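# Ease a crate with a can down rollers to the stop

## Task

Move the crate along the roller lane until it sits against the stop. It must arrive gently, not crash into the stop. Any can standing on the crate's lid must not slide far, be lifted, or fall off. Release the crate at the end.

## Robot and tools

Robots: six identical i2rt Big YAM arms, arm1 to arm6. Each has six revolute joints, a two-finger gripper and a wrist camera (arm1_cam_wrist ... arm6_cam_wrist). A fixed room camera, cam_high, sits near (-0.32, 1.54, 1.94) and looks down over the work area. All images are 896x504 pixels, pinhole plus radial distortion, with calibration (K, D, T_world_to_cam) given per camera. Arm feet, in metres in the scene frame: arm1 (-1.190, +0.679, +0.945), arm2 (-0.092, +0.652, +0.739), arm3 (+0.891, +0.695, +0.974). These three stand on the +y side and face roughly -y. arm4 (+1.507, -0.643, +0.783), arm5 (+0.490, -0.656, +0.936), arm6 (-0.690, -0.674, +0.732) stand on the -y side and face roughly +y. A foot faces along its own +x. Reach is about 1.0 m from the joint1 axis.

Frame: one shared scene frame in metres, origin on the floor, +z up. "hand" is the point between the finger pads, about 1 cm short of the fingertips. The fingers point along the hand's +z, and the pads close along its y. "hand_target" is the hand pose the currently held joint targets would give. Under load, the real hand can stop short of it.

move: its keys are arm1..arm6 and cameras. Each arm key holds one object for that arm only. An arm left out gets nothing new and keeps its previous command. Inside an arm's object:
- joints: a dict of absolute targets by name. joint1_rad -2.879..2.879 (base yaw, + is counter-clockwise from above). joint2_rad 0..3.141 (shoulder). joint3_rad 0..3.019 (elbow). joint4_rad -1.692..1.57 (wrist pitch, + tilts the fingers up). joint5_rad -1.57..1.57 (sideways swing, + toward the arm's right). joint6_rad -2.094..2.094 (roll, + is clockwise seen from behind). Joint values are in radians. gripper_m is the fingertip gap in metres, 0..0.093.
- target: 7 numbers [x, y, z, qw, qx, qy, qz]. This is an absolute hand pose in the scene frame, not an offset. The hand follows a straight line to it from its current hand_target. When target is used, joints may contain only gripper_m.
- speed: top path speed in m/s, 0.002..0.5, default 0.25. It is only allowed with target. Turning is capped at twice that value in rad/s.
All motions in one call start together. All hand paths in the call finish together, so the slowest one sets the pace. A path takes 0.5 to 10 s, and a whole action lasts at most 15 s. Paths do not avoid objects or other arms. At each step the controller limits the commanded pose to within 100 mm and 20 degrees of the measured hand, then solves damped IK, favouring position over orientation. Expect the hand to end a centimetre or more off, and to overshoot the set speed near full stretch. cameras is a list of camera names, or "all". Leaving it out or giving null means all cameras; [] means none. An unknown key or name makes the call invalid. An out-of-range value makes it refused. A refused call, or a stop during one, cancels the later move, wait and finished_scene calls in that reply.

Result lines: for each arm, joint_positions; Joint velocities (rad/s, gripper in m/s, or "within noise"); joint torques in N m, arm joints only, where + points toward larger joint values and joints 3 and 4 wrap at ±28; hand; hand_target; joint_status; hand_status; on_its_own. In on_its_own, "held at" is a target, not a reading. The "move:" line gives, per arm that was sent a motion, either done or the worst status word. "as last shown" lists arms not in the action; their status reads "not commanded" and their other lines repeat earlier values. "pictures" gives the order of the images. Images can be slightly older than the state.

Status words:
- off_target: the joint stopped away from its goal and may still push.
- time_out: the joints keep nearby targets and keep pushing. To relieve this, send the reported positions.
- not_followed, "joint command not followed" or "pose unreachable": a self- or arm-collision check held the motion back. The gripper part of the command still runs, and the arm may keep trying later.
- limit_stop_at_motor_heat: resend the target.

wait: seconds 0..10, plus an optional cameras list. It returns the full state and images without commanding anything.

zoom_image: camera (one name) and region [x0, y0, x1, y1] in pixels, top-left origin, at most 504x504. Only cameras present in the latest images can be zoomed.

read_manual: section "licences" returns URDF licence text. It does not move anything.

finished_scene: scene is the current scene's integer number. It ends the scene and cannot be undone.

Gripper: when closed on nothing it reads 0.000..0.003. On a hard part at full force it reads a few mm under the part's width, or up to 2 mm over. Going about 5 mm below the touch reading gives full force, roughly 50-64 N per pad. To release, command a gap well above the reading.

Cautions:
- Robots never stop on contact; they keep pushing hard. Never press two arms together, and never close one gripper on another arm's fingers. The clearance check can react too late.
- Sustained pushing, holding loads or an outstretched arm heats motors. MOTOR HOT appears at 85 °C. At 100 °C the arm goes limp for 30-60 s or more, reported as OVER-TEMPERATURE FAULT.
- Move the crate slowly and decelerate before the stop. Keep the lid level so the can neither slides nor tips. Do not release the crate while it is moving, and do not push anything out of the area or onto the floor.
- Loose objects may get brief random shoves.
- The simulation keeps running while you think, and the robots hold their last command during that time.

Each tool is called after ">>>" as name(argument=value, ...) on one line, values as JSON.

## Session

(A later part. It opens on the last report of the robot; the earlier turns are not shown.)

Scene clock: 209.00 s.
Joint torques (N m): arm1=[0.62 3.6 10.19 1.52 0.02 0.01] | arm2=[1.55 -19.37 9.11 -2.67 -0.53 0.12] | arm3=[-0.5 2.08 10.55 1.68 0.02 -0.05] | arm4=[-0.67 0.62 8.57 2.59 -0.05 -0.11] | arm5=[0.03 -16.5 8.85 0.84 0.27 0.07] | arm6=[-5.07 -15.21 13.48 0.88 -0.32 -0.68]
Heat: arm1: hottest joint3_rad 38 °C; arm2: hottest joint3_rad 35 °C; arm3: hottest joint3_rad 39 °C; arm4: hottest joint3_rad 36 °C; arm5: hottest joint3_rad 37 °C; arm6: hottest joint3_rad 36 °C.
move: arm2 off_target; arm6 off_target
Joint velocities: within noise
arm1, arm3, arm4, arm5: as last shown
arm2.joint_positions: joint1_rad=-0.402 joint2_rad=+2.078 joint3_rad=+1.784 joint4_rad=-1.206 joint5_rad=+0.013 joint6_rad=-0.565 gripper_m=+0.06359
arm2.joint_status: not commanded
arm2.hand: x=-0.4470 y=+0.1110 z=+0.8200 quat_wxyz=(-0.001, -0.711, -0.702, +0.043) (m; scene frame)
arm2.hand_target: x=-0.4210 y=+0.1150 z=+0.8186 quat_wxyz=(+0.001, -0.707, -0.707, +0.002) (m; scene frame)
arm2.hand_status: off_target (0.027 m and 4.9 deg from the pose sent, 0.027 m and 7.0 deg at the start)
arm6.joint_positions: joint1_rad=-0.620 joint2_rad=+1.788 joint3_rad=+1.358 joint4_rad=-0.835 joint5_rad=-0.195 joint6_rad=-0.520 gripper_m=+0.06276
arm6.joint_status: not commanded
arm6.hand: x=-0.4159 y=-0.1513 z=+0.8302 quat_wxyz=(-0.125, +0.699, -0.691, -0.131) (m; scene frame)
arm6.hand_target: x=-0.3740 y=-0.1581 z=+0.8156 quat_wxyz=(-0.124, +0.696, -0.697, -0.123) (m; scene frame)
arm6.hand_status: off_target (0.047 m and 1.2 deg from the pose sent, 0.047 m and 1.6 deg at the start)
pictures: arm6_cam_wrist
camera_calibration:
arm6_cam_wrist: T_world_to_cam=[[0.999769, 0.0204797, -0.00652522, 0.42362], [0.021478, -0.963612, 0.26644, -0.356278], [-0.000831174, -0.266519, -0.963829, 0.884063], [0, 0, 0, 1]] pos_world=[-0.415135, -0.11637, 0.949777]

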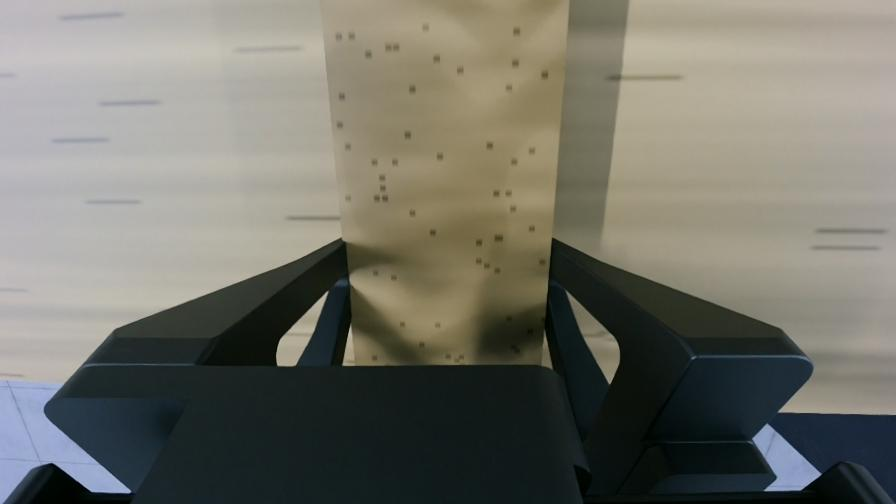

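>>> move(arm2={"target":[-0.446,0.112,0.820,0,0.7071,0.7071,0],"speed":0.04}, cameras=[])

>>> move(arm2={"joints":{"gripper_m":0.093}}, cameras=[])

>>> move(arm2={"target":[-0.446,0.14,1.03,0,0.7071,0.7071,0],"speed":0.25}, cameras=["arm2_cam_wrist"])

>>> move(arm2={"target":[-0.30,0.33,1.16,0,0.7071,0.7071,0],"speed":0.25}, arm6={"target":[-0.70,-0.155,0.803,-0.1228,0.6964,-0.6964,-0.1228],"speed":0.1}, cameras=["arm6_cam_wrist","arm1_cam_wrist","cam_high"])

>>> zoom_image(camera="arm1_cam_wrist", region=[400, 150, 700, 420])

Scene clock: 218.07 s.
Joint torques (N m): arm1=[0.44 3.19 10.28 1.54 0.04 0.05] | arm2=[-0.73 -19.31 10.82 -1.54 -0.96 -0.13] | arm3=[-0.44 2.2 10.58 1.68 0 -0.06] | arm4=[-0.56 0.44 8.54 2.62 -0.06 -0.09] | arm5=[0.03 -16.56 8.85 0.85 0.26 0.07] | arm6=[-5.07 -15.21 13.46 0.9 -0.29 -0.67]
Heat: arm1: hottest joint3_rad 38 °C; arm2: hottest joint3_rad 35 °C; arm3: hottest joint3_rad 39 °C; arm4: hottest joint3_rad 36 °C; arm5: hottest joint3_rad 37 °C; arm6: hottest joint3_rad 37 °C.
move: arm2 off_target
Joint velocities: arm1=[-0.005 -0.005 0.007 -0.007 0.168 -0.037 0] | arm2=[within noise] | arm3=[within noise] | arm4=[within noise] | arm5=[within noise] | arm6=[within noise]
arm1, arm3, arm4, arm5: as last shown
arm2.joint_positions: joint1_rad=-0.401 joint2_rad=+2.110 joint3_rad=+1.838 joint4_rad=-1.273 joint5_rad=+0.023 joint6_rad=-0.569 gripper_m=+0.06360
arm2.joint_status: not commanded
arm2.hand: x=-0.4485 y=+0.1112 z=+0.8199 quat_wxyz=(+0.008, -0.710, -0.704, +0.022) (m; scene frame)
arm2.hand_target: x=-0.4459 y=+0.1120 z=+0.8202 quat_wxyz=(+0.000, -0.707, -0.707, +0.001) (m; scene frame)
arm2.hand_status: off_target (0.003 m and 2.7 deg from the pose sent, 0.001 m and 4.9 deg at the start)
arm6.joint_positions: joint1_rad=-0.620 joint2_rad=+1.788 joint3_rad=+1.358 joint4_rad=-0.836 joint5_rad=-0.195 joint6_rad=-0.520 gripper_m=+0.06276
arm6.joint_status: not commanded
arm6.hand: x=-0.4161 y=-0.1513 z=+0.8300 quat_wxyz=(-0.124, +0.699, -0.691, -0.132) (m; scene frame)
arm6.hand_target: x=-0.3740 y=-0.1580 z=+0.8156 quat_wxyz=(-0.124, +0.696, -0.697, -0.123) (m; scene frame)
arm6.hand_status: not commanded
pictures: none
No camera images: "cameras" was empty.

Scene clock: 218.70 s.
Joint torques (N m): arm1=[0.44 3.08 10.26 1.54 0 0.02] | arm2=[-0.73 -18.55 10.47 0.16 -0.23 -0.07] | arm3=[-0.56 2.08 10.55 1.66 0.01 -0.05] | arm4=[-0.56 0.56 8.57 2.54 -0.05 -0.1] | arm5=[0.03 -16.56 8.85 0.84 0.27 0.07] | arm6=[-5.13 -15.21 13.45 0.98 -0.18 -0.68]
Heat: arm1: hottest joint3_rad 38 °C; arm2: hottest joint3_rad 36 °C; arm3: hottest joint3_rad 39 °C; arm4: hottest joint3_rad 36 °C; arm5: hottest joint3_rad 37 °C; arm6: hottest joint3_rad 37 °C.
move: arm2 done
Joint velocities: within noise
arm1, arm3, arm4, arm5, arm6: as last shown
arm2.joint_positions: joint1_rad=-0.403 joint2_rad=+2.110 joint3_rad=+1.839 joint4_rad=-1.316 joint5_rad=+0.002 joint6_rad=-0.572 gripper_m=+0.09286
arm2.joint_status: all done
arm2.hand: x=-0.4408 y=+0.1181 z=+0.8200 quat_wxyz=(+0.002, -0.709, -0.705, -0.001) (m; scene frame)
arm2.hand_target: x=-0.4459 y=+0.1120 z=+0.8202 quat_wxyz=(+0.000, -0.707, -0.707, +0.001) (m; scene frame)
arm2.hand_status: not commanded
arm6.joint_positions: joint1_rad=-0.619 joint2_rad=+1.788 joint3_rad=+1.358 joint4_rad=-0.838 joint5_rad=-0.198 joint6_rad=-0.520 gripper_m=+0.06276
arm6.hand: x=-0.4174 y=-0.1514 z=+0.8299 quat_wxyz=(-0.123, +0.700, -0.691, -0.132) (m; scene frame)
pictures: none
No camera images: "cameras" was empty.

Scene clock: 220.23 s.
Joint torques (N m): arm1=[0.32 3.25 10.21 1.52 0.03 0.01] | arm2=[-1.61 -17.14 11.41 0.12 -0.24 -0.09] | arm3=[-0.73 1.96 10.58 1.69 0.01 -0.07] | arm4=[-0.5 0.5 8.57 2.55 -0.06 -0.09] | arm5=[0.09 -16.56 8.85 0.85 0.27 0.07] | arm6=[-5.13 -15.21 13.46 1.02 -0.18 -0.68]
Heat: arm1: hottest joint3_rad 38 °C; arm2: hottest joint3_rad 36 °C; arm3: hottest joint3_rad 39 °C; arm4: hottest joint3_rad 36 °C; arm5: hottest joint3_rad 37 °C; arm6: hottest joint3_rad 37 °C.
move: arm2 off_target
Joint velocities: within noise
arm1.joint_positions: joint1_rad=+0.450 joint2_rad=+0.646 joint3_rad=+1.353 joint4_rad=-1.256 joint5_rad=-0.025 joint6_rad=-0.082 gripper_m=+0.09396
arm1.joint_status: not commanded
arm1.hand: x=-1.0504 y=+0.4590 z=+1.4772 quat_wxyz=(-0.422, -0.389, -0.781, +0.247) (m; scene frame)
arm1.hand_target: x=-1.0517 y=+0.4612 z=+1.4910 quat_wxyz=(-0.433, -0.386, -0.774, +0.254) (m; scene frame)
arm1.hand_status: not commanded
arm2.joint_positions: joint1_rad=-0.418 joint2_rad=+1.953 joint3_rad=+2.118 joint4_rad=-1.670 joint5_rad=+0.002 joint6_rad=-0.597 gripper_m=+0.09295
arm2.joint_status: not commanded
arm2.hand: x=-0.4361 y=+0.1419 z=+1.0210 quat_wxyz=(-0.006, -0.705, -0.708, +0.039) (m; scene frame)
arm2.hand_target: x=-0.4456 y=+0.1406 z=+1.0295 quat_wxyz=(-0.009, -0.706, -0.706, +0.048) (m; scene frame)
arm2.hand_status: off_target (0.013 m and 4.5 deg from the pose sent, 0.211 m and 0.4 deg at the start; a joint's target at an end of its range on 24 of 46 steps)
arm3.joint_positions: joint1_rad=-0.411 joint2_rad=+0.647 joint3_rad=+1.454 joint4_rad=-1.470 joint5_rad=-0.077 joint6_rad=-0.163 gripper_m=+0.09396
arm3.joint_status: not commanded
arm3.hand: x=+0.8274 y=+0.4936 z=+1.5142 quat_wxyz=(-0.252, -0.682, -0.580, +0.367) (m; scene frame)
arm3.hand_target: x=+0.8283 y=+0.4960 z=+1.5240 quat_wxyz=(-0.257, -0.678, -0.577, +0.376) (m; scene frame)
arm3.hand_status: not commanded
arm4.joint_positions: joint1_rad=+0.133 joint2_rad=+0.618 joint3_rad=+1.399 joint4_rad=-1.434 joint5_rad=-0.177 joint6_rad=+0.312 gripper_m=+0.09396
arm4.joint_status: not commanded
arm4.hand: x=+1.3946 y=-0.4479 z=+1.3073 quat_wxyz=(-0.124, +0.677, -0.588, -0.425) (m; scene frame)
arm4.hand_target: x=+1.3952 y=-0.4498 z=+1.3185 quat_wxyz=(-0.129, +0.673, -0.583, -0.436) (m; scene frame)
arm4.hand_status: not commanded
arm5.joint_positions: joint1_rad=+1.020 joint2_rad=+1.582 joint3_rad=+1.400 joint4_rad=-1.117 joint5_rad=+0.369 joint6_rad=+0.894 gripper_m=+0.09298
arm5.joint_status: not commanded
arm5.hand: x=+0.0965 y=-0.2931 z=+1.1512 quat_wxyz=(-0.155, +0.690, -0.690, -0.157) (m; scene frame)
arm5.hand_target: x=+0.1000 y=-0.2999 z=+1.1498 quat_wxyz=(-0.153, +0.690, -0.690, -0.153) (m; scene frame)
arm5.hand_status: not commanded
arm6: as last shown
pictures: arm2_cam_wrist
camera_calibration:
arm2_cam_wrist: T_world_to_cam=[[-0.998521, -0.0255731, 0.0479709, -0.48292], [0.00420636, 0.843447, 0.537196, -0.660948], [-0.0541987, 0.536603, -0.842092, 0.885442], [0, 0, 0, 1]] pos_world=[-0.431436, 0.0699941, 1.12385]

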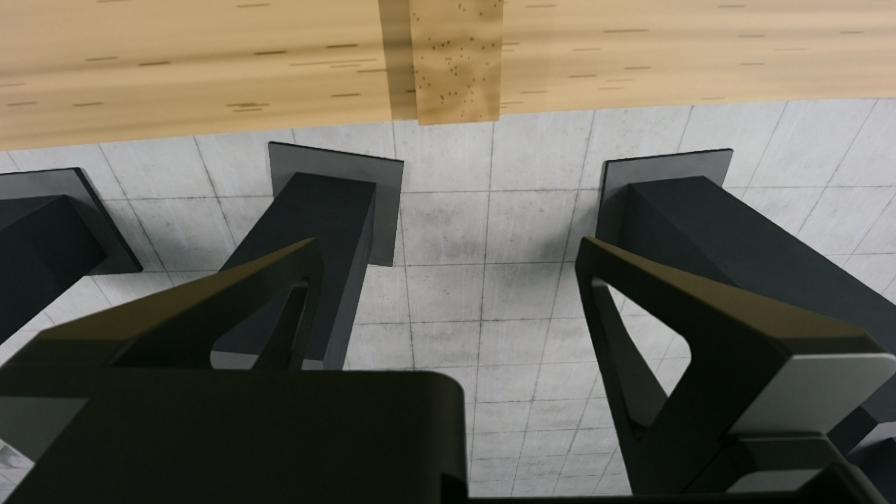

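Scene clock: 224.90 s.
Joint torques (N m): arm1=[0.15 2.96 10.25 1.44 0.03 0.02] | arm2=[-0.03 -7.82 8.35 0.47 -0.14 0.06] | arm3=[-0.26 1.9 10.58 1.66 0 -0.06] | arm4=[-0.62 0.5 8.55 2.59 -0.06 -0.09] | arm5=[0.03 -16.56 8.85 0.85 0.27 0.07] | arm6=[-8.88 -16.67 7.88 1.31 0.91 -1.02]
Heat: arm1: hottest joint3_rad 38 °C; arm2: hottest joint3_rad 36 °C; arm3: hottest joint3_rad 39 °C; arm4: hottest joint3_rad 36 °C; arm5: hottest joint3_rad 37 °C; arm6: hottest joint3_rad 37 °C.
move: arm2 off_target; arm6 off_target
Joint velocities: within noise
arm1, arm3, arm4, arm5: as last shown
arm2.joint_positions: joint1_rad=-0.414 joint2_rad=+1.255 joint3_rad=+1.633 joint4_rad=-1.672 joint5_rad=+0.002 joint6_rad=-0.586 gripper_m=+0.09295
arm2.joint_status: not commanded
arm2.hand: x=-0.3061 y=+0.3313 z=+1.1602 quat_wxyz=(-0.027, -0.701, -0.698, +0.142) (m; scene frame)
arm2.hand_target: x=-0.3001 y=+0.3300 z=+1.1592 quat_wxyz=(-0.028, -0.699, -0.701, +0.138) (m; scene frame)
arm2.hand_status: off_target (0.006 m and 16.7 deg from the pose sent, 0.271 m and 4.5 deg at the start; a joint's target at an end of its range on 138 of 140 steps)
arm5.hand: x=+0.0965 y=-0.2931 z=+1.1512 quat_wxyz=(-0.155, +0.689, -0.690, -0.157) (m; scene frame)
arm6.joint_positions: joint1_rad=+0.058 joint2_rad=+1.622 joint3_rad=+1.075 joint4_rad=-0.668 joint5_rad=-0.015 joint6_rad=+0.118 gripper_m=+0.06276
arm6.joint_status: not commanded
arm6.hand: x=-0.7648 y=-0.1587 z=+0.8100 quat_wxyz=(-0.105, +0.704, -0.687, -0.145) (m; scene frame)
arm6.hand_target: x=-0.7038 y=-0.1590 z=+0.8031 quat_wxyz=(-0.121, +0.696, -0.698, -0.121) (m; scene frame)
arm6.hand_status: off_target (0.065 m and 3.5 deg from the pose sent, 0.284 m and 1.3 deg at the start)
pictures: arm1_cam_wrist, arm6_cam_wrist, cam_high
camera_calibration:
arm1_cam_wrist: T_world_to_cam=[[-0.81315, -0.580791, 0.0383122, -0.639893], [-0.547786, 0.741366, -0.387695, -0.337555], [0.196767, -0.336242, -0.920991, 1.84752], [0, 0, 0, 1]] pos_world=[-1.06877, 0.49982, 1.59519]
arm6_cam_wrist: T_world_to_cam=[[0.997822, 0.0416171, -0.0511722, 0.81045], [0.0540958, -0.960237, 0.273894, -0.3311], [-0.0377388, -0.276066, -0.960398, 0.829961], [0, 0, 0, 1]] pos_world=[-0.759452, -0.12254, 0.929251]

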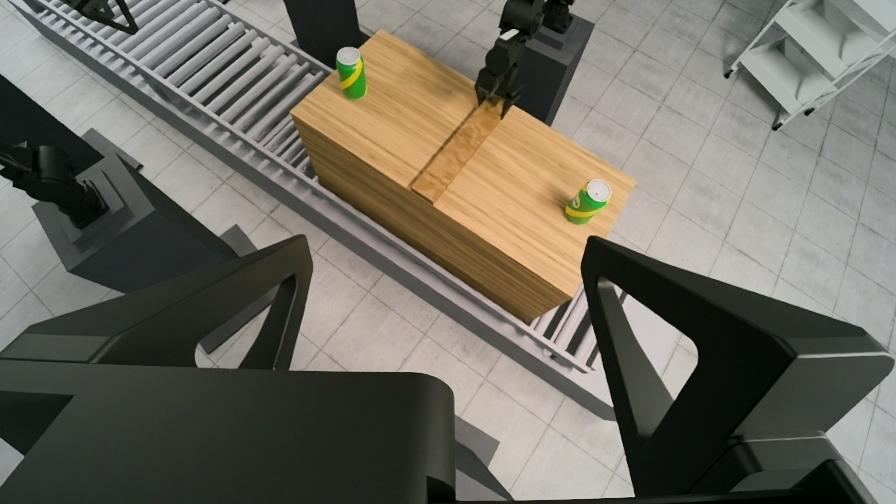

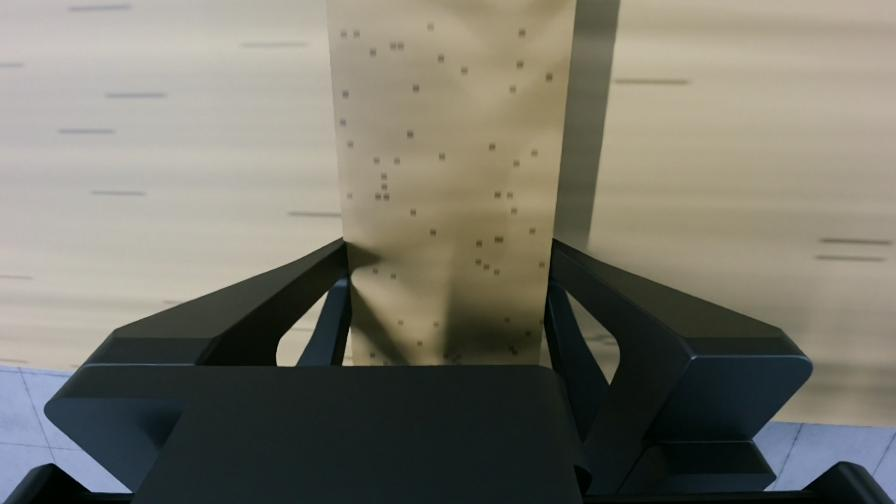

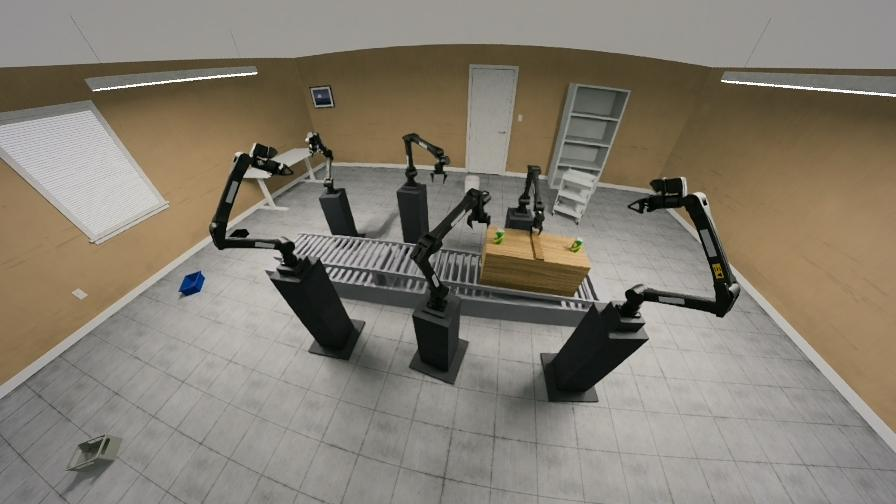

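Scaled by 1.680 from the camera's 896x504 image, which has a finer 1280x720 frame.

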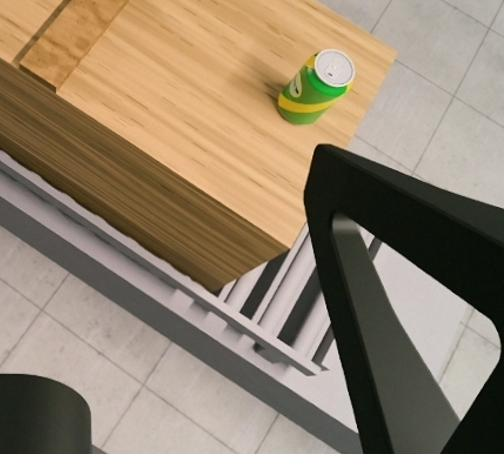

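>>> move(arm6={"target":[-0.80,-0.157,0.797,-0.1228,0.6964,-0.6964,-0.1228],"speed":0.06}, cameras=["arm1_cam_wrist"])

>>> zoom_image(camera="arm1_cam_wrist", region=[480, 250, 660, 400])

Scene clock: 237.00 s.
Joint torques (N m): arm1=[0.79 3.08 10.28 1.5 0.02 0.02] | arm2=[0.56 -7.88 8.17 0.47 -0.14 0.07] | arm3=[-0.38 2.26 10.55 1.72 0.02 -0.06] | arm4=[-0.5 0.67 8.54 2.58 -0.05 -0.09] | arm5=[0.03 -16.56 8.87 0.85 0.27 0.07] | arm6=[-7.47 -17.08 8.39 0.02 0.96 -0.84]
Heat: arm1: hottest joint3_rad 38 °C; arm2: hottest joint3_rad 35 °C; arm3: hottest joint3_rad 39 °C; arm4: hottest joint3_rad 36 °C; arm5: hottest joint3_rad 37 °C; arm6: hottest joint3_rad 37 °C.
move: arm6 off_target
Joint velocities: within noise
arm1, arm2, arm3, arm4, arm5: as last shown
arm6.joint_positions: joint1_rad=+0.251 joint2_rad=+1.656 joint3_rad=+1.098 joint4_rad=-0.634 joint5_rad=+0.053 joint6_rad=+0.299 gripper_m=+0.06276
arm6.joint_status: not commanded
arm6.hand: x=-0.8568 y=-0.1639 z=+0.8052 quat_wxyz=(-0.111, +0.702, -0.686, -0.156) (m; scene frame)
arm6.hand_target: x=-0.8029 y=-0.1600 z=+0.7973 quat_wxyz=(-0.121, +0.696, -0.697, -0.123) (m; scene frame)
arm6.hand_status: off_target (0.058 m and 4.3 deg from the pose sent, 0.038 m and 3.5 deg at the start)
pictures: arm1_cam_wrist
camera_calibration:
arm1_cam_wrist: T_world_to_cam=[[-0.81315, -0.580791, 0.0383122, -0.639893], [-0.547786, 0.741366, -0.387695, -0.337555], [0.196767, -0.336242, -0.920991, 1.84752], [0, 0, 0, 1]] pos_world=[-1.06877, 0.49982, 1.59519]

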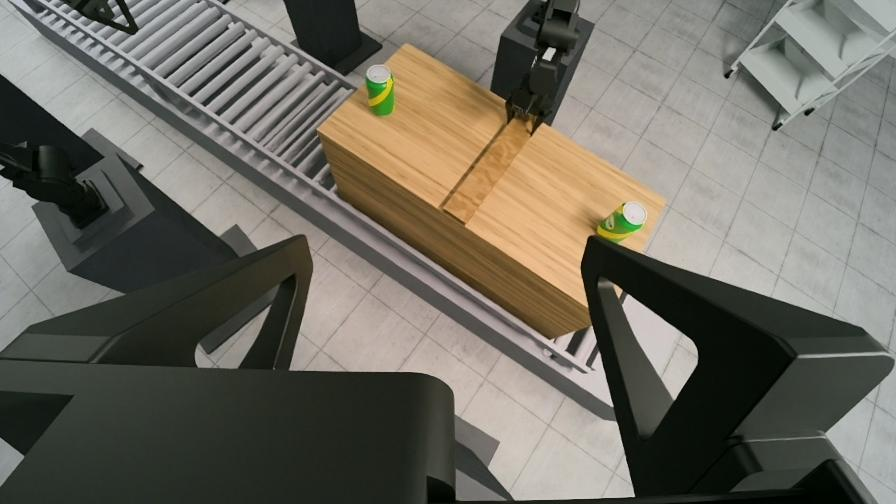

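Scaled by 2.800 from the camera's 896x504 image, which has a finer 1280x720 frame.

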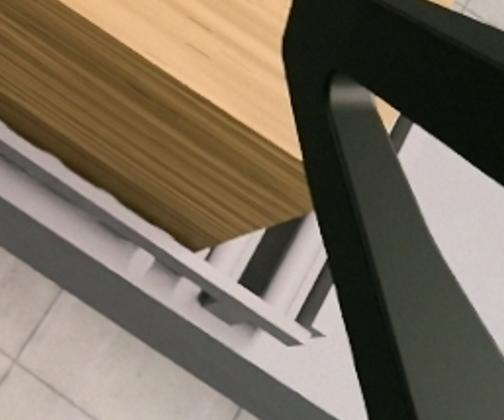

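>>> move(arm6={"target":[-0.88,-0.157,0.793,-0.1228,0.6964,-0.6964,-0.1228],"speed":0.06}, cameras=["arm1_cam_wrist"])

>>> zoom_image(camera="arm1_cam_wrist", region=[480, 250, 660, 400])

Scene clock: 245.17 s.
Joint torques (N m): arm1=[0.44 3.37 10.29 1.54 0.02 0.03] | arm2=[0.44 -7.36 8.13 0.46 -0.13 0.11] | arm3=[-0.67 2.32 10.58 1.65 0.01 -0.05] | arm4=[-0.38 0.5 8.61 2.56 -0.06 -0.11] | arm5=[0.03 -16.56 8.87 0.84 0.27 0.07] | arm6=[-7.41 -19.37 7.56 -0.42 0.87 -0.82]
Heat: arm1: hottest joint3_rad 38 °C; arm2: hottest joint3_rad 35 °C; arm3: hottest joint3_rad 39 °C; arm4: hottest joint3_rad 36 °C; arm5: hottest joint3_rad 37 °C; arm6: hottest joint3_rad 36 °C.
move: arm6 off_target
Joint velocities: within noise
arm1, arm2, arm3, arm4, arm5: as last shown
arm2.joint_positions: joint1_rad=-0.414 joint2_rad=+1.255 joint3_rad=+1.633 joint4_rad=-1.672 joint5_rad=+0.002 joint6_rad=-0.585 gripper_m=+0.09295
arm2.hand_target: x=-0.3001 y=+0.3300 z=+1.1592 quat_wxyz=(-0.028, -0.700, -0.701, +0.138) (m; scene frame)
arm6.joint_positions: joint1_rad=+0.410 joint2_rad=+1.729 joint3_rad=+1.185 joint4_rad=-0.652 joint5_rad=+0.106 joint6_rad=+0.448 gripper_m=+0.06276
arm6.joint_status: not commanded
arm6.hand: x=-0.9404 y=-0.1670 z=+0.8013 quat_wxyz=(-0.110, +0.702, -0.685, -0.161) (m; scene frame)
arm6.hand_target: x=-0.8831 y=-0.1602 z=+0.7928 quat_wxyz=(-0.121, +0.696, -0.697, -0.123) (m; scene frame)
arm6.hand_status: off_target (0.062 m and 4.8 deg from the pose sent, 0.027 m and 4.3 deg at the start)
pictures: arm1_cam_wrist
camera_calibration:
arm1_cam_wrist: T_world_to_cam=[[-0.81315, -0.580791, 0.0383122, -0.639893], [-0.547786, 0.741366, -0.387695, -0.337555], [0.196767, -0.336242, -0.920991, 1.84752], [0, 0, 0, 1]] pos_world=[-1.06877, 0.49982, 1.59519]

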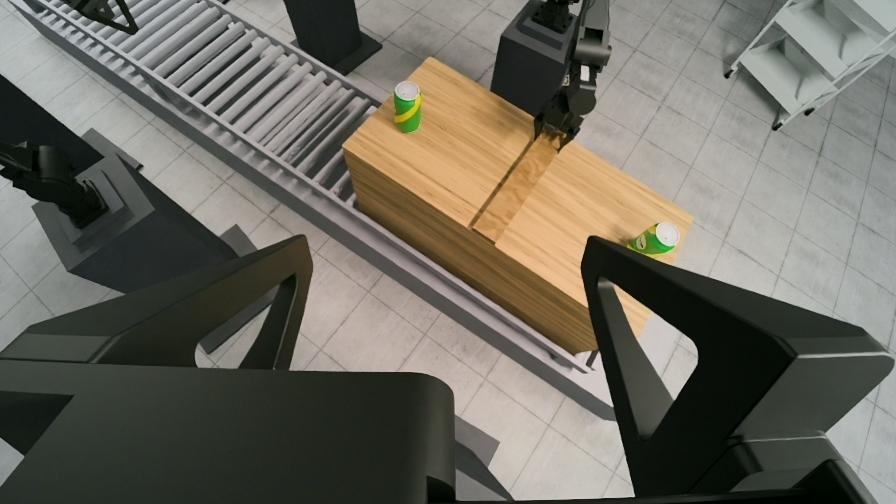

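Scaled by 2.800 from the camera's 896x504 image, which has a finer 1280x720 frame.

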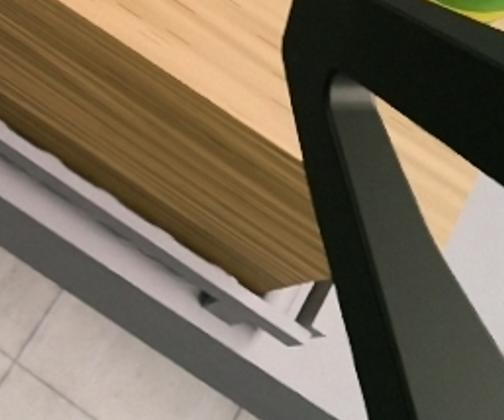

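>>> move(arm6={"target":[-0.955,-0.157,0.790,-0.1228,0.6964,-0.6964,-0.1228],"speed":0.025}, cameras=["arm1_cam_wrist","arm6_cam_wrist"])

>>> zoom_image(camera="arm1_cam_wrist", region=[480, 250, 660, 400])

Scene clock: 254.83 s.
Joint torques (N m): arm1=[0.32 3.31 10.29 1.52 0.03 0.03] | arm2=[0.62 -7.82 8.14 0.47 -0.15 0.07] | arm3=[-0.44 2.08 10.54 1.69 0.02 -0.05] | arm4=[-0.62 0.44 8.57 2.58 -0.06 -0.09] | arm5=[0.03 -16.56 8.84 0.84 0.27 0.06] | arm6=[-4.54 -19.31 9.24 -0.69 1.25 -0.53]
Heat: arm1: hottest joint3_rad 38 °C; arm2: hottest joint3_rad 35 °C; arm3: hottest joint3_rad 39 °C; arm4: hottest joint3_rad 36 °C; arm5: hottest joint3_rad 37 °C; arm6: hottest joint3_rad 36 °C.
move: arm6 off_target
Joint velocities: within noise
arm1, arm2, arm3, arm4, arm5: as last shown
arm6.joint_positions: joint1_rad=+0.504 joint2_rad=+1.795 joint3_rad=+1.276 joint4_rad=-0.691 joint5_rad=+0.138 joint6_rad=+0.540 gripper_m=+0.06276
arm6.joint_status: not commanded
arm6.hand: x=-0.9963 y=-0.1689 z=+0.7995 quat_wxyz=(-0.109, +0.701, -0.687, -0.159) (m; scene frame)
arm6.hand_target: x=-0.9562 y=-0.1588 z=+0.7904 quat_wxyz=(-0.121, +0.696, -0.696, -0.123) (m; scene frame)
arm6.hand_status: off_target (0.044 m and 4.7 deg from the pose sent, 0.021 m and 4.8 deg at the start)
pictures: arm1_cam_wrist, arm6_cam_wrist
camera_calibration:
arm1_cam_wrist: T_world_to_cam=[[-0.81315, -0.580791, 0.0383122, -0.639893], [-0.547786, 0.741366, -0.387695, -0.337555], [0.196767, -0.336242, -0.920991, 1.84752], [0, 0, 0, 1]] pos_world=[-1.06877, 0.49982, 1.59519]
arm6_cam_wrist: T_world_to_cam=[[0.996937, 0.0417245, -0.066143, 1.05249], [0.0569354, -0.967056, 0.248115, -0.303224], [-0.0536115, -0.251121, -0.96647, 0.801524], [0, 0, 0, 1]] pos_world=[-0.989036, -0.13587, 0.919498]

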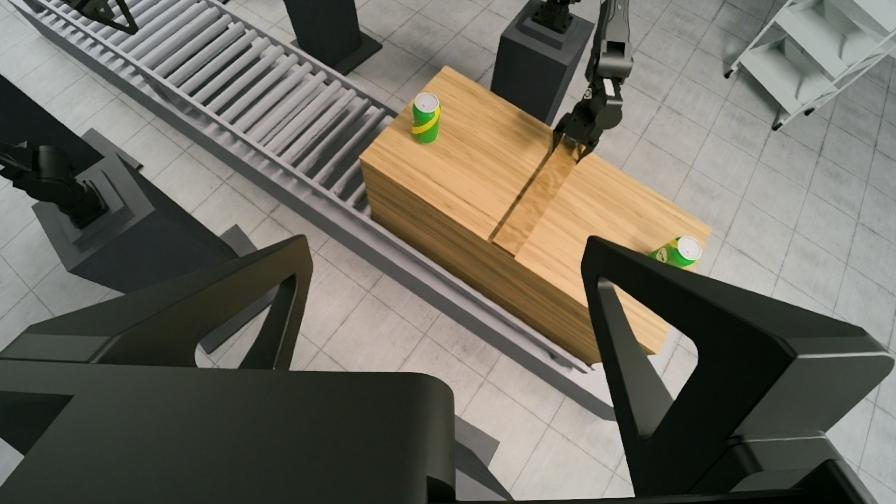

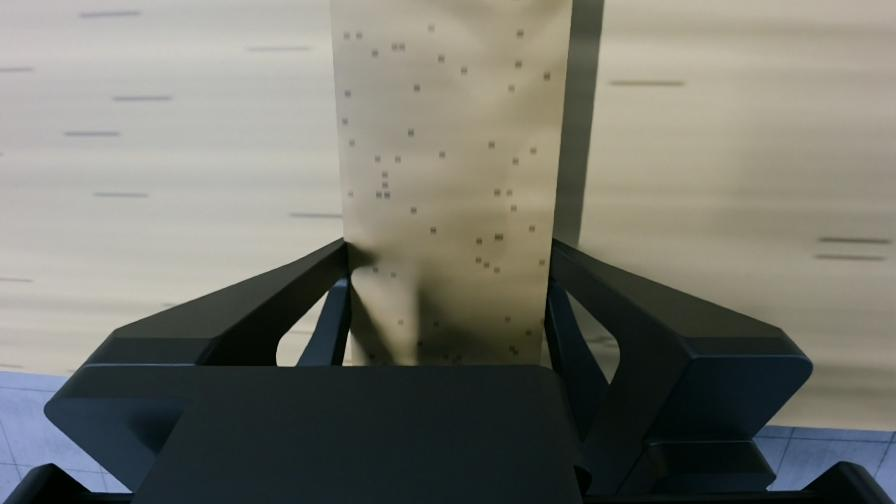

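Scaled by 2.800 from the camera's 896x504 image, which has a finer 1280x720 frame.

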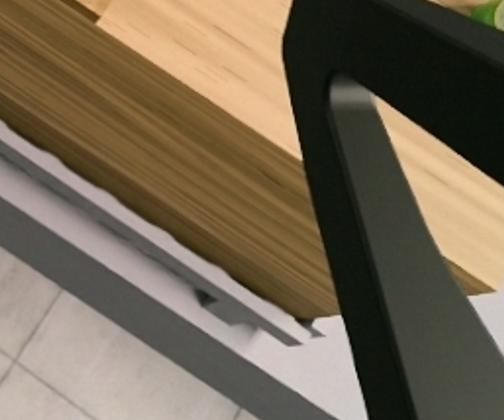

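>>> move(arm6={"target":[-1.02,-0.160,0.790,-0.1228,0.6964,-0.6964,-0.1228],"speed":0.025}, cameras=["arm1_cam_wrist"])

>>> zoom_image(camera="arm1_cam_wrist", region=[480, 250, 660, 400])

Scene clock: 262.57 s.
Joint torques (N m): arm1=[0.38 3.08 10.19 1.48 0.03 0.03] | arm2=[0.44 -7.53 8.18 0.44 -0.17 0.11] | arm3=[-0.44 2.08 10.58 1.68 0.02 -0.06] | arm4=[-0.5 0.5 8.55 2.55 -0.06 -0.09] | arm5=[0.03 -16.56 8.87 0.85 0.27 0.07] | arm6=[2.55 -16.21 13.44 0.75 1.37 0.21]
Heat: arm1: hottest joint3_rad 38 °C; arm2: hottest joint3_rad 35 °C; arm3: hottest joint3_rad 39 °C; arm4: hottest joint3_rad 36 °C; arm5: hottest joint3_rad 37 °C; arm6: hottest joint3_rad 36 °C.
move: arm6 off_target
Joint velocities: within noise
arm1, arm2, arm3, arm4, arm5: as last shown
arm6.joint_positions: joint1_rad=+0.521 joint2_rad=+1.830 joint3_rad=+1.340 joint4_rad=-0.782 joint5_rad=+0.167 joint6_rad=+0.568 gripper_m=+0.06276
arm6.joint_status: not commanded
arm6.hand: x=-1.0025 y=-0.1686 z=+0.7997 quat_wxyz=(-0.113, +0.700, -0.693, -0.129) (m; scene frame)
arm6.hand_target: x=-1.0196 y=-0.1611 z=+0.7901 quat_wxyz=(-0.123, +0.697, -0.696, -0.124) (m; scene frame)
arm6.hand_status: off_target (0.022 m and 1.4 deg from the pose sent, 0.027 m and 4.7 deg at the start)
pictures: arm1_cam_wrist
camera_calibration:
arm1_cam_wrist: T_world_to_cam=[[-0.81315, -0.580791, 0.0383122, -0.639893], [-0.547786, 0.741366, -0.387695, -0.337555], [0.196767, -0.336242, -0.920991, 1.84752], [0, 0, 0, 1]] pos_world=[-1.06877, 0.49982, 1.59519]

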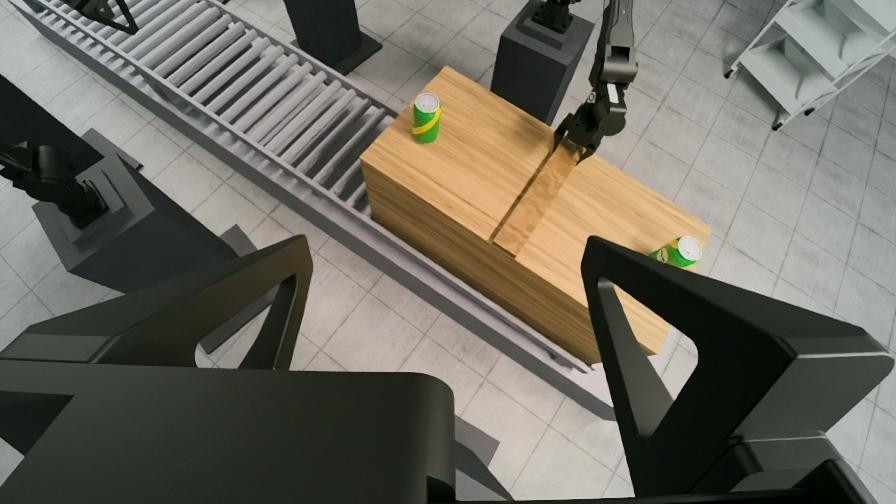

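Scaled by 2.800 from the camera's 896x504 image, which has a finer 1280x720 frame.

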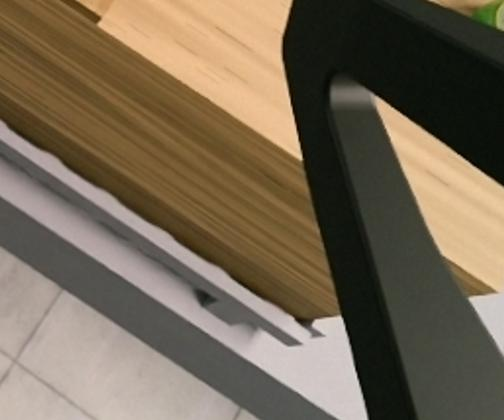

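Firmly in contact. Release and retract.

>>> move(arm6={"joints":{"gripper_m":0.093}}, cameras=[])

>>> move(arm6={"target":[-1.003,-0.20,1.02,-0.1228,0.6964,-0.6964,-0.1228],"speed":0.2}, cameras=["arm1_cam_wrist","arm6_cam_wrist","cam_high"])

>>> zoom_image(camera="arm1_cam_wrist", region=[480, 250, 660, 400])

Scene clock: 269.17 s.
Joint torques (N m): arm1=[0.5 3.02 10.26 1.52 0.01 0.01] | arm2=[0.73 -7.53 8.16 0.64 -0.16 0.06] | arm3=[-0.5 2.02 10.55 1.66 0 -0.06] | arm4=[-0.56 0.5 8.54 2.59 -0.04 -0.1] | arm5=[0.09 -16.56 8.85 0.85 0.27 0.07] | arm6=[0.56 -18.02 12.03 0.77 0.08 0.06]
Heat: arm1: hottest joint3_rad 38 °C; arm2: hottest joint3_rad 35 °C; arm3: hottest joint3_rad 39 °C; arm4: hottest joint3_rad 36 °C; arm5: hottest joint3_rad 37 °C; arm6: hottest joint3_rad 36 °C.
move: arm6 done
Joint velocities: within noise
arm1, arm2, arm3, arm4, arm5: as last shown
arm6.joint_positions: joint1_rad=+0.544 joint2_rad=+1.848 joint3_rad=+1.357 joint4_rad=-0.784 joint5_rad=+0.198 joint6_rad=+0.581 gripper_m=+0.09287
arm6.joint_status: all done
arm6.hand: x=-1.0130 y=-0.1688 z=+0.7974 quat_wxyz=(-0.126, +0.701, -0.690, -0.127) (m; scene frame)
arm6.hand_target: x=-1.0195 y=-0.1613 z=+0.7900 quat_wxyz=(-0.123, +0.697, -0.696, -0.124) (m; scene frame)
arm6.hand_status: not commanded
pictures: none
No camera images: "cameras" was empty.

Scene clock: 271.17 s.
Joint torques (N m): arm1=[0.15 3.02 10.3 1.47 0.01 0.01] | arm2=[0.56 -7.12 8.23 0.49 -0.16 0.04] | arm3=[-0.38 2.08 10.62 1.7 0.01 -0.05] | arm4=[-0.56 0.38 8.57 2.54 -0.04 -0.09] | arm5=[0.03 -16.56 8.84 0.84 0.27 0.07] | arm6=[1.26 -18.14 14.23 0.61 0.24 0.05]
Heat: arm1: hottest joint3_rad 38 °C; arm2: hottest joint3_rad 35 °C; arm3: hottest joint3_rad 39 °C; arm4: hottest joint3_rad 36 °C; arm5: hottest joint3_rad 37 °C; arm6: hottest joint3_rad 37 °C.
move: arm6 off_target
Joint velocities: within noise
arm1, arm2, arm3, arm4, arm5: as last shown
arm6.joint_positions: joint1_rad=+0.552 joint2_rad=+1.633 joint3_rad=+1.641 joint4_rad=-1.320 joint5_rad=+0.199 joint6_rad=+0.600 gripper_m=+0.09293
arm6.joint_status: not commanded
arm6.hand: x=-0.9932 y=-0.2056 z=+1.0059 quat_wxyz=(-0.121, +0.700, -0.695, -0.110) (m; scene frame)
arm6.hand_target: x=-1.0027 y=-0.2005 z=+1.0201 quat_wxyz=(-0.123, +0.696, -0.696, -0.123) (m; scene frame)
arm6.hand_status: off_target (0.018 m and 1.5 deg from the pose sent, 0.225 m and 1.0 deg at the start)
pictures: arm1_cam_wrist, arm6_cam_wrist, cam_high
camera_calibration:
arm1_cam_wrist: T_world_to_cam=[[-0.81315, -0.580791, 0.0383122, -0.639893], [-0.547786, 0.741366, -0.387695, -0.337555], [0.196767, -0.336242, -0.920991, 1.84752], [0, 0, 0, 1]] pos_world=[-1.06877, 0.49982, 1.59519]
arm6_cam_wrist: T_world_to_cam=[[0.999774, 0.0127913, 0.0169816, 0.977788], [0.0070919, -0.953658, 0.300811, -0.489851], [0.0200424, -0.300622, -0.953533, 1.04192], [0, 0, 0, 1]] pos_world=[-0.994975, -0.166434, 1.12425]

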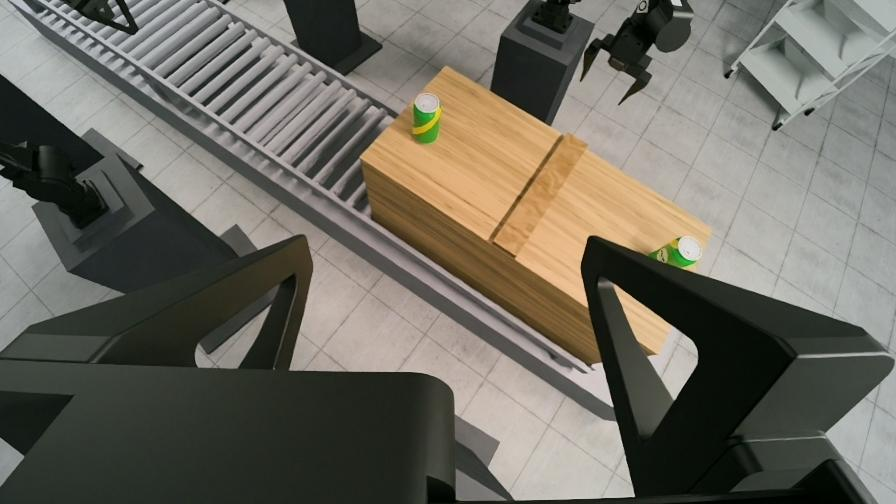

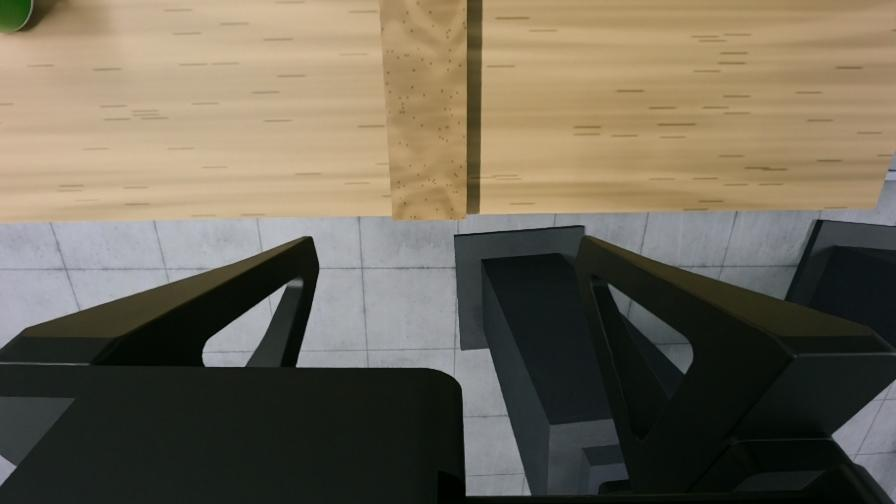

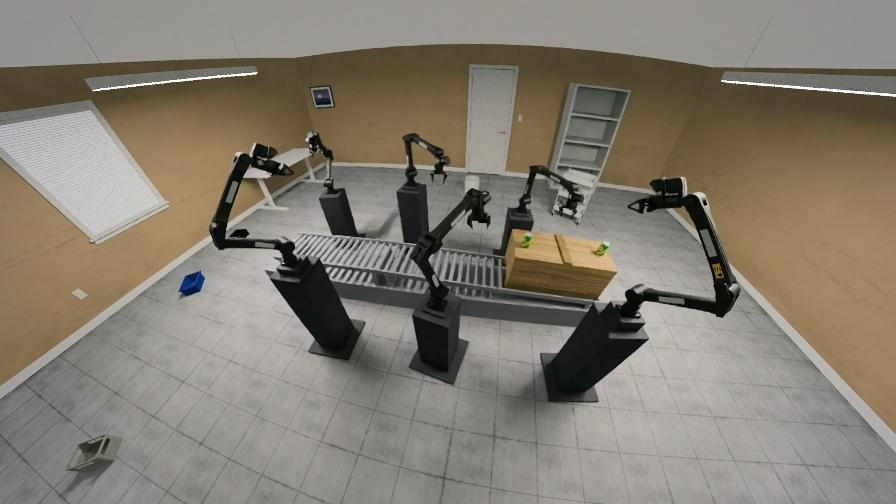

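Scaled by 2.800 from the camera's 896x504 image, which has a finer 1280x720 frame.

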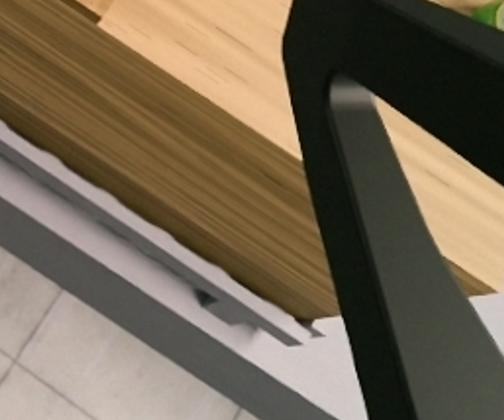

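>>> finished_scene(scene=3)

The scene is finished: the task was done.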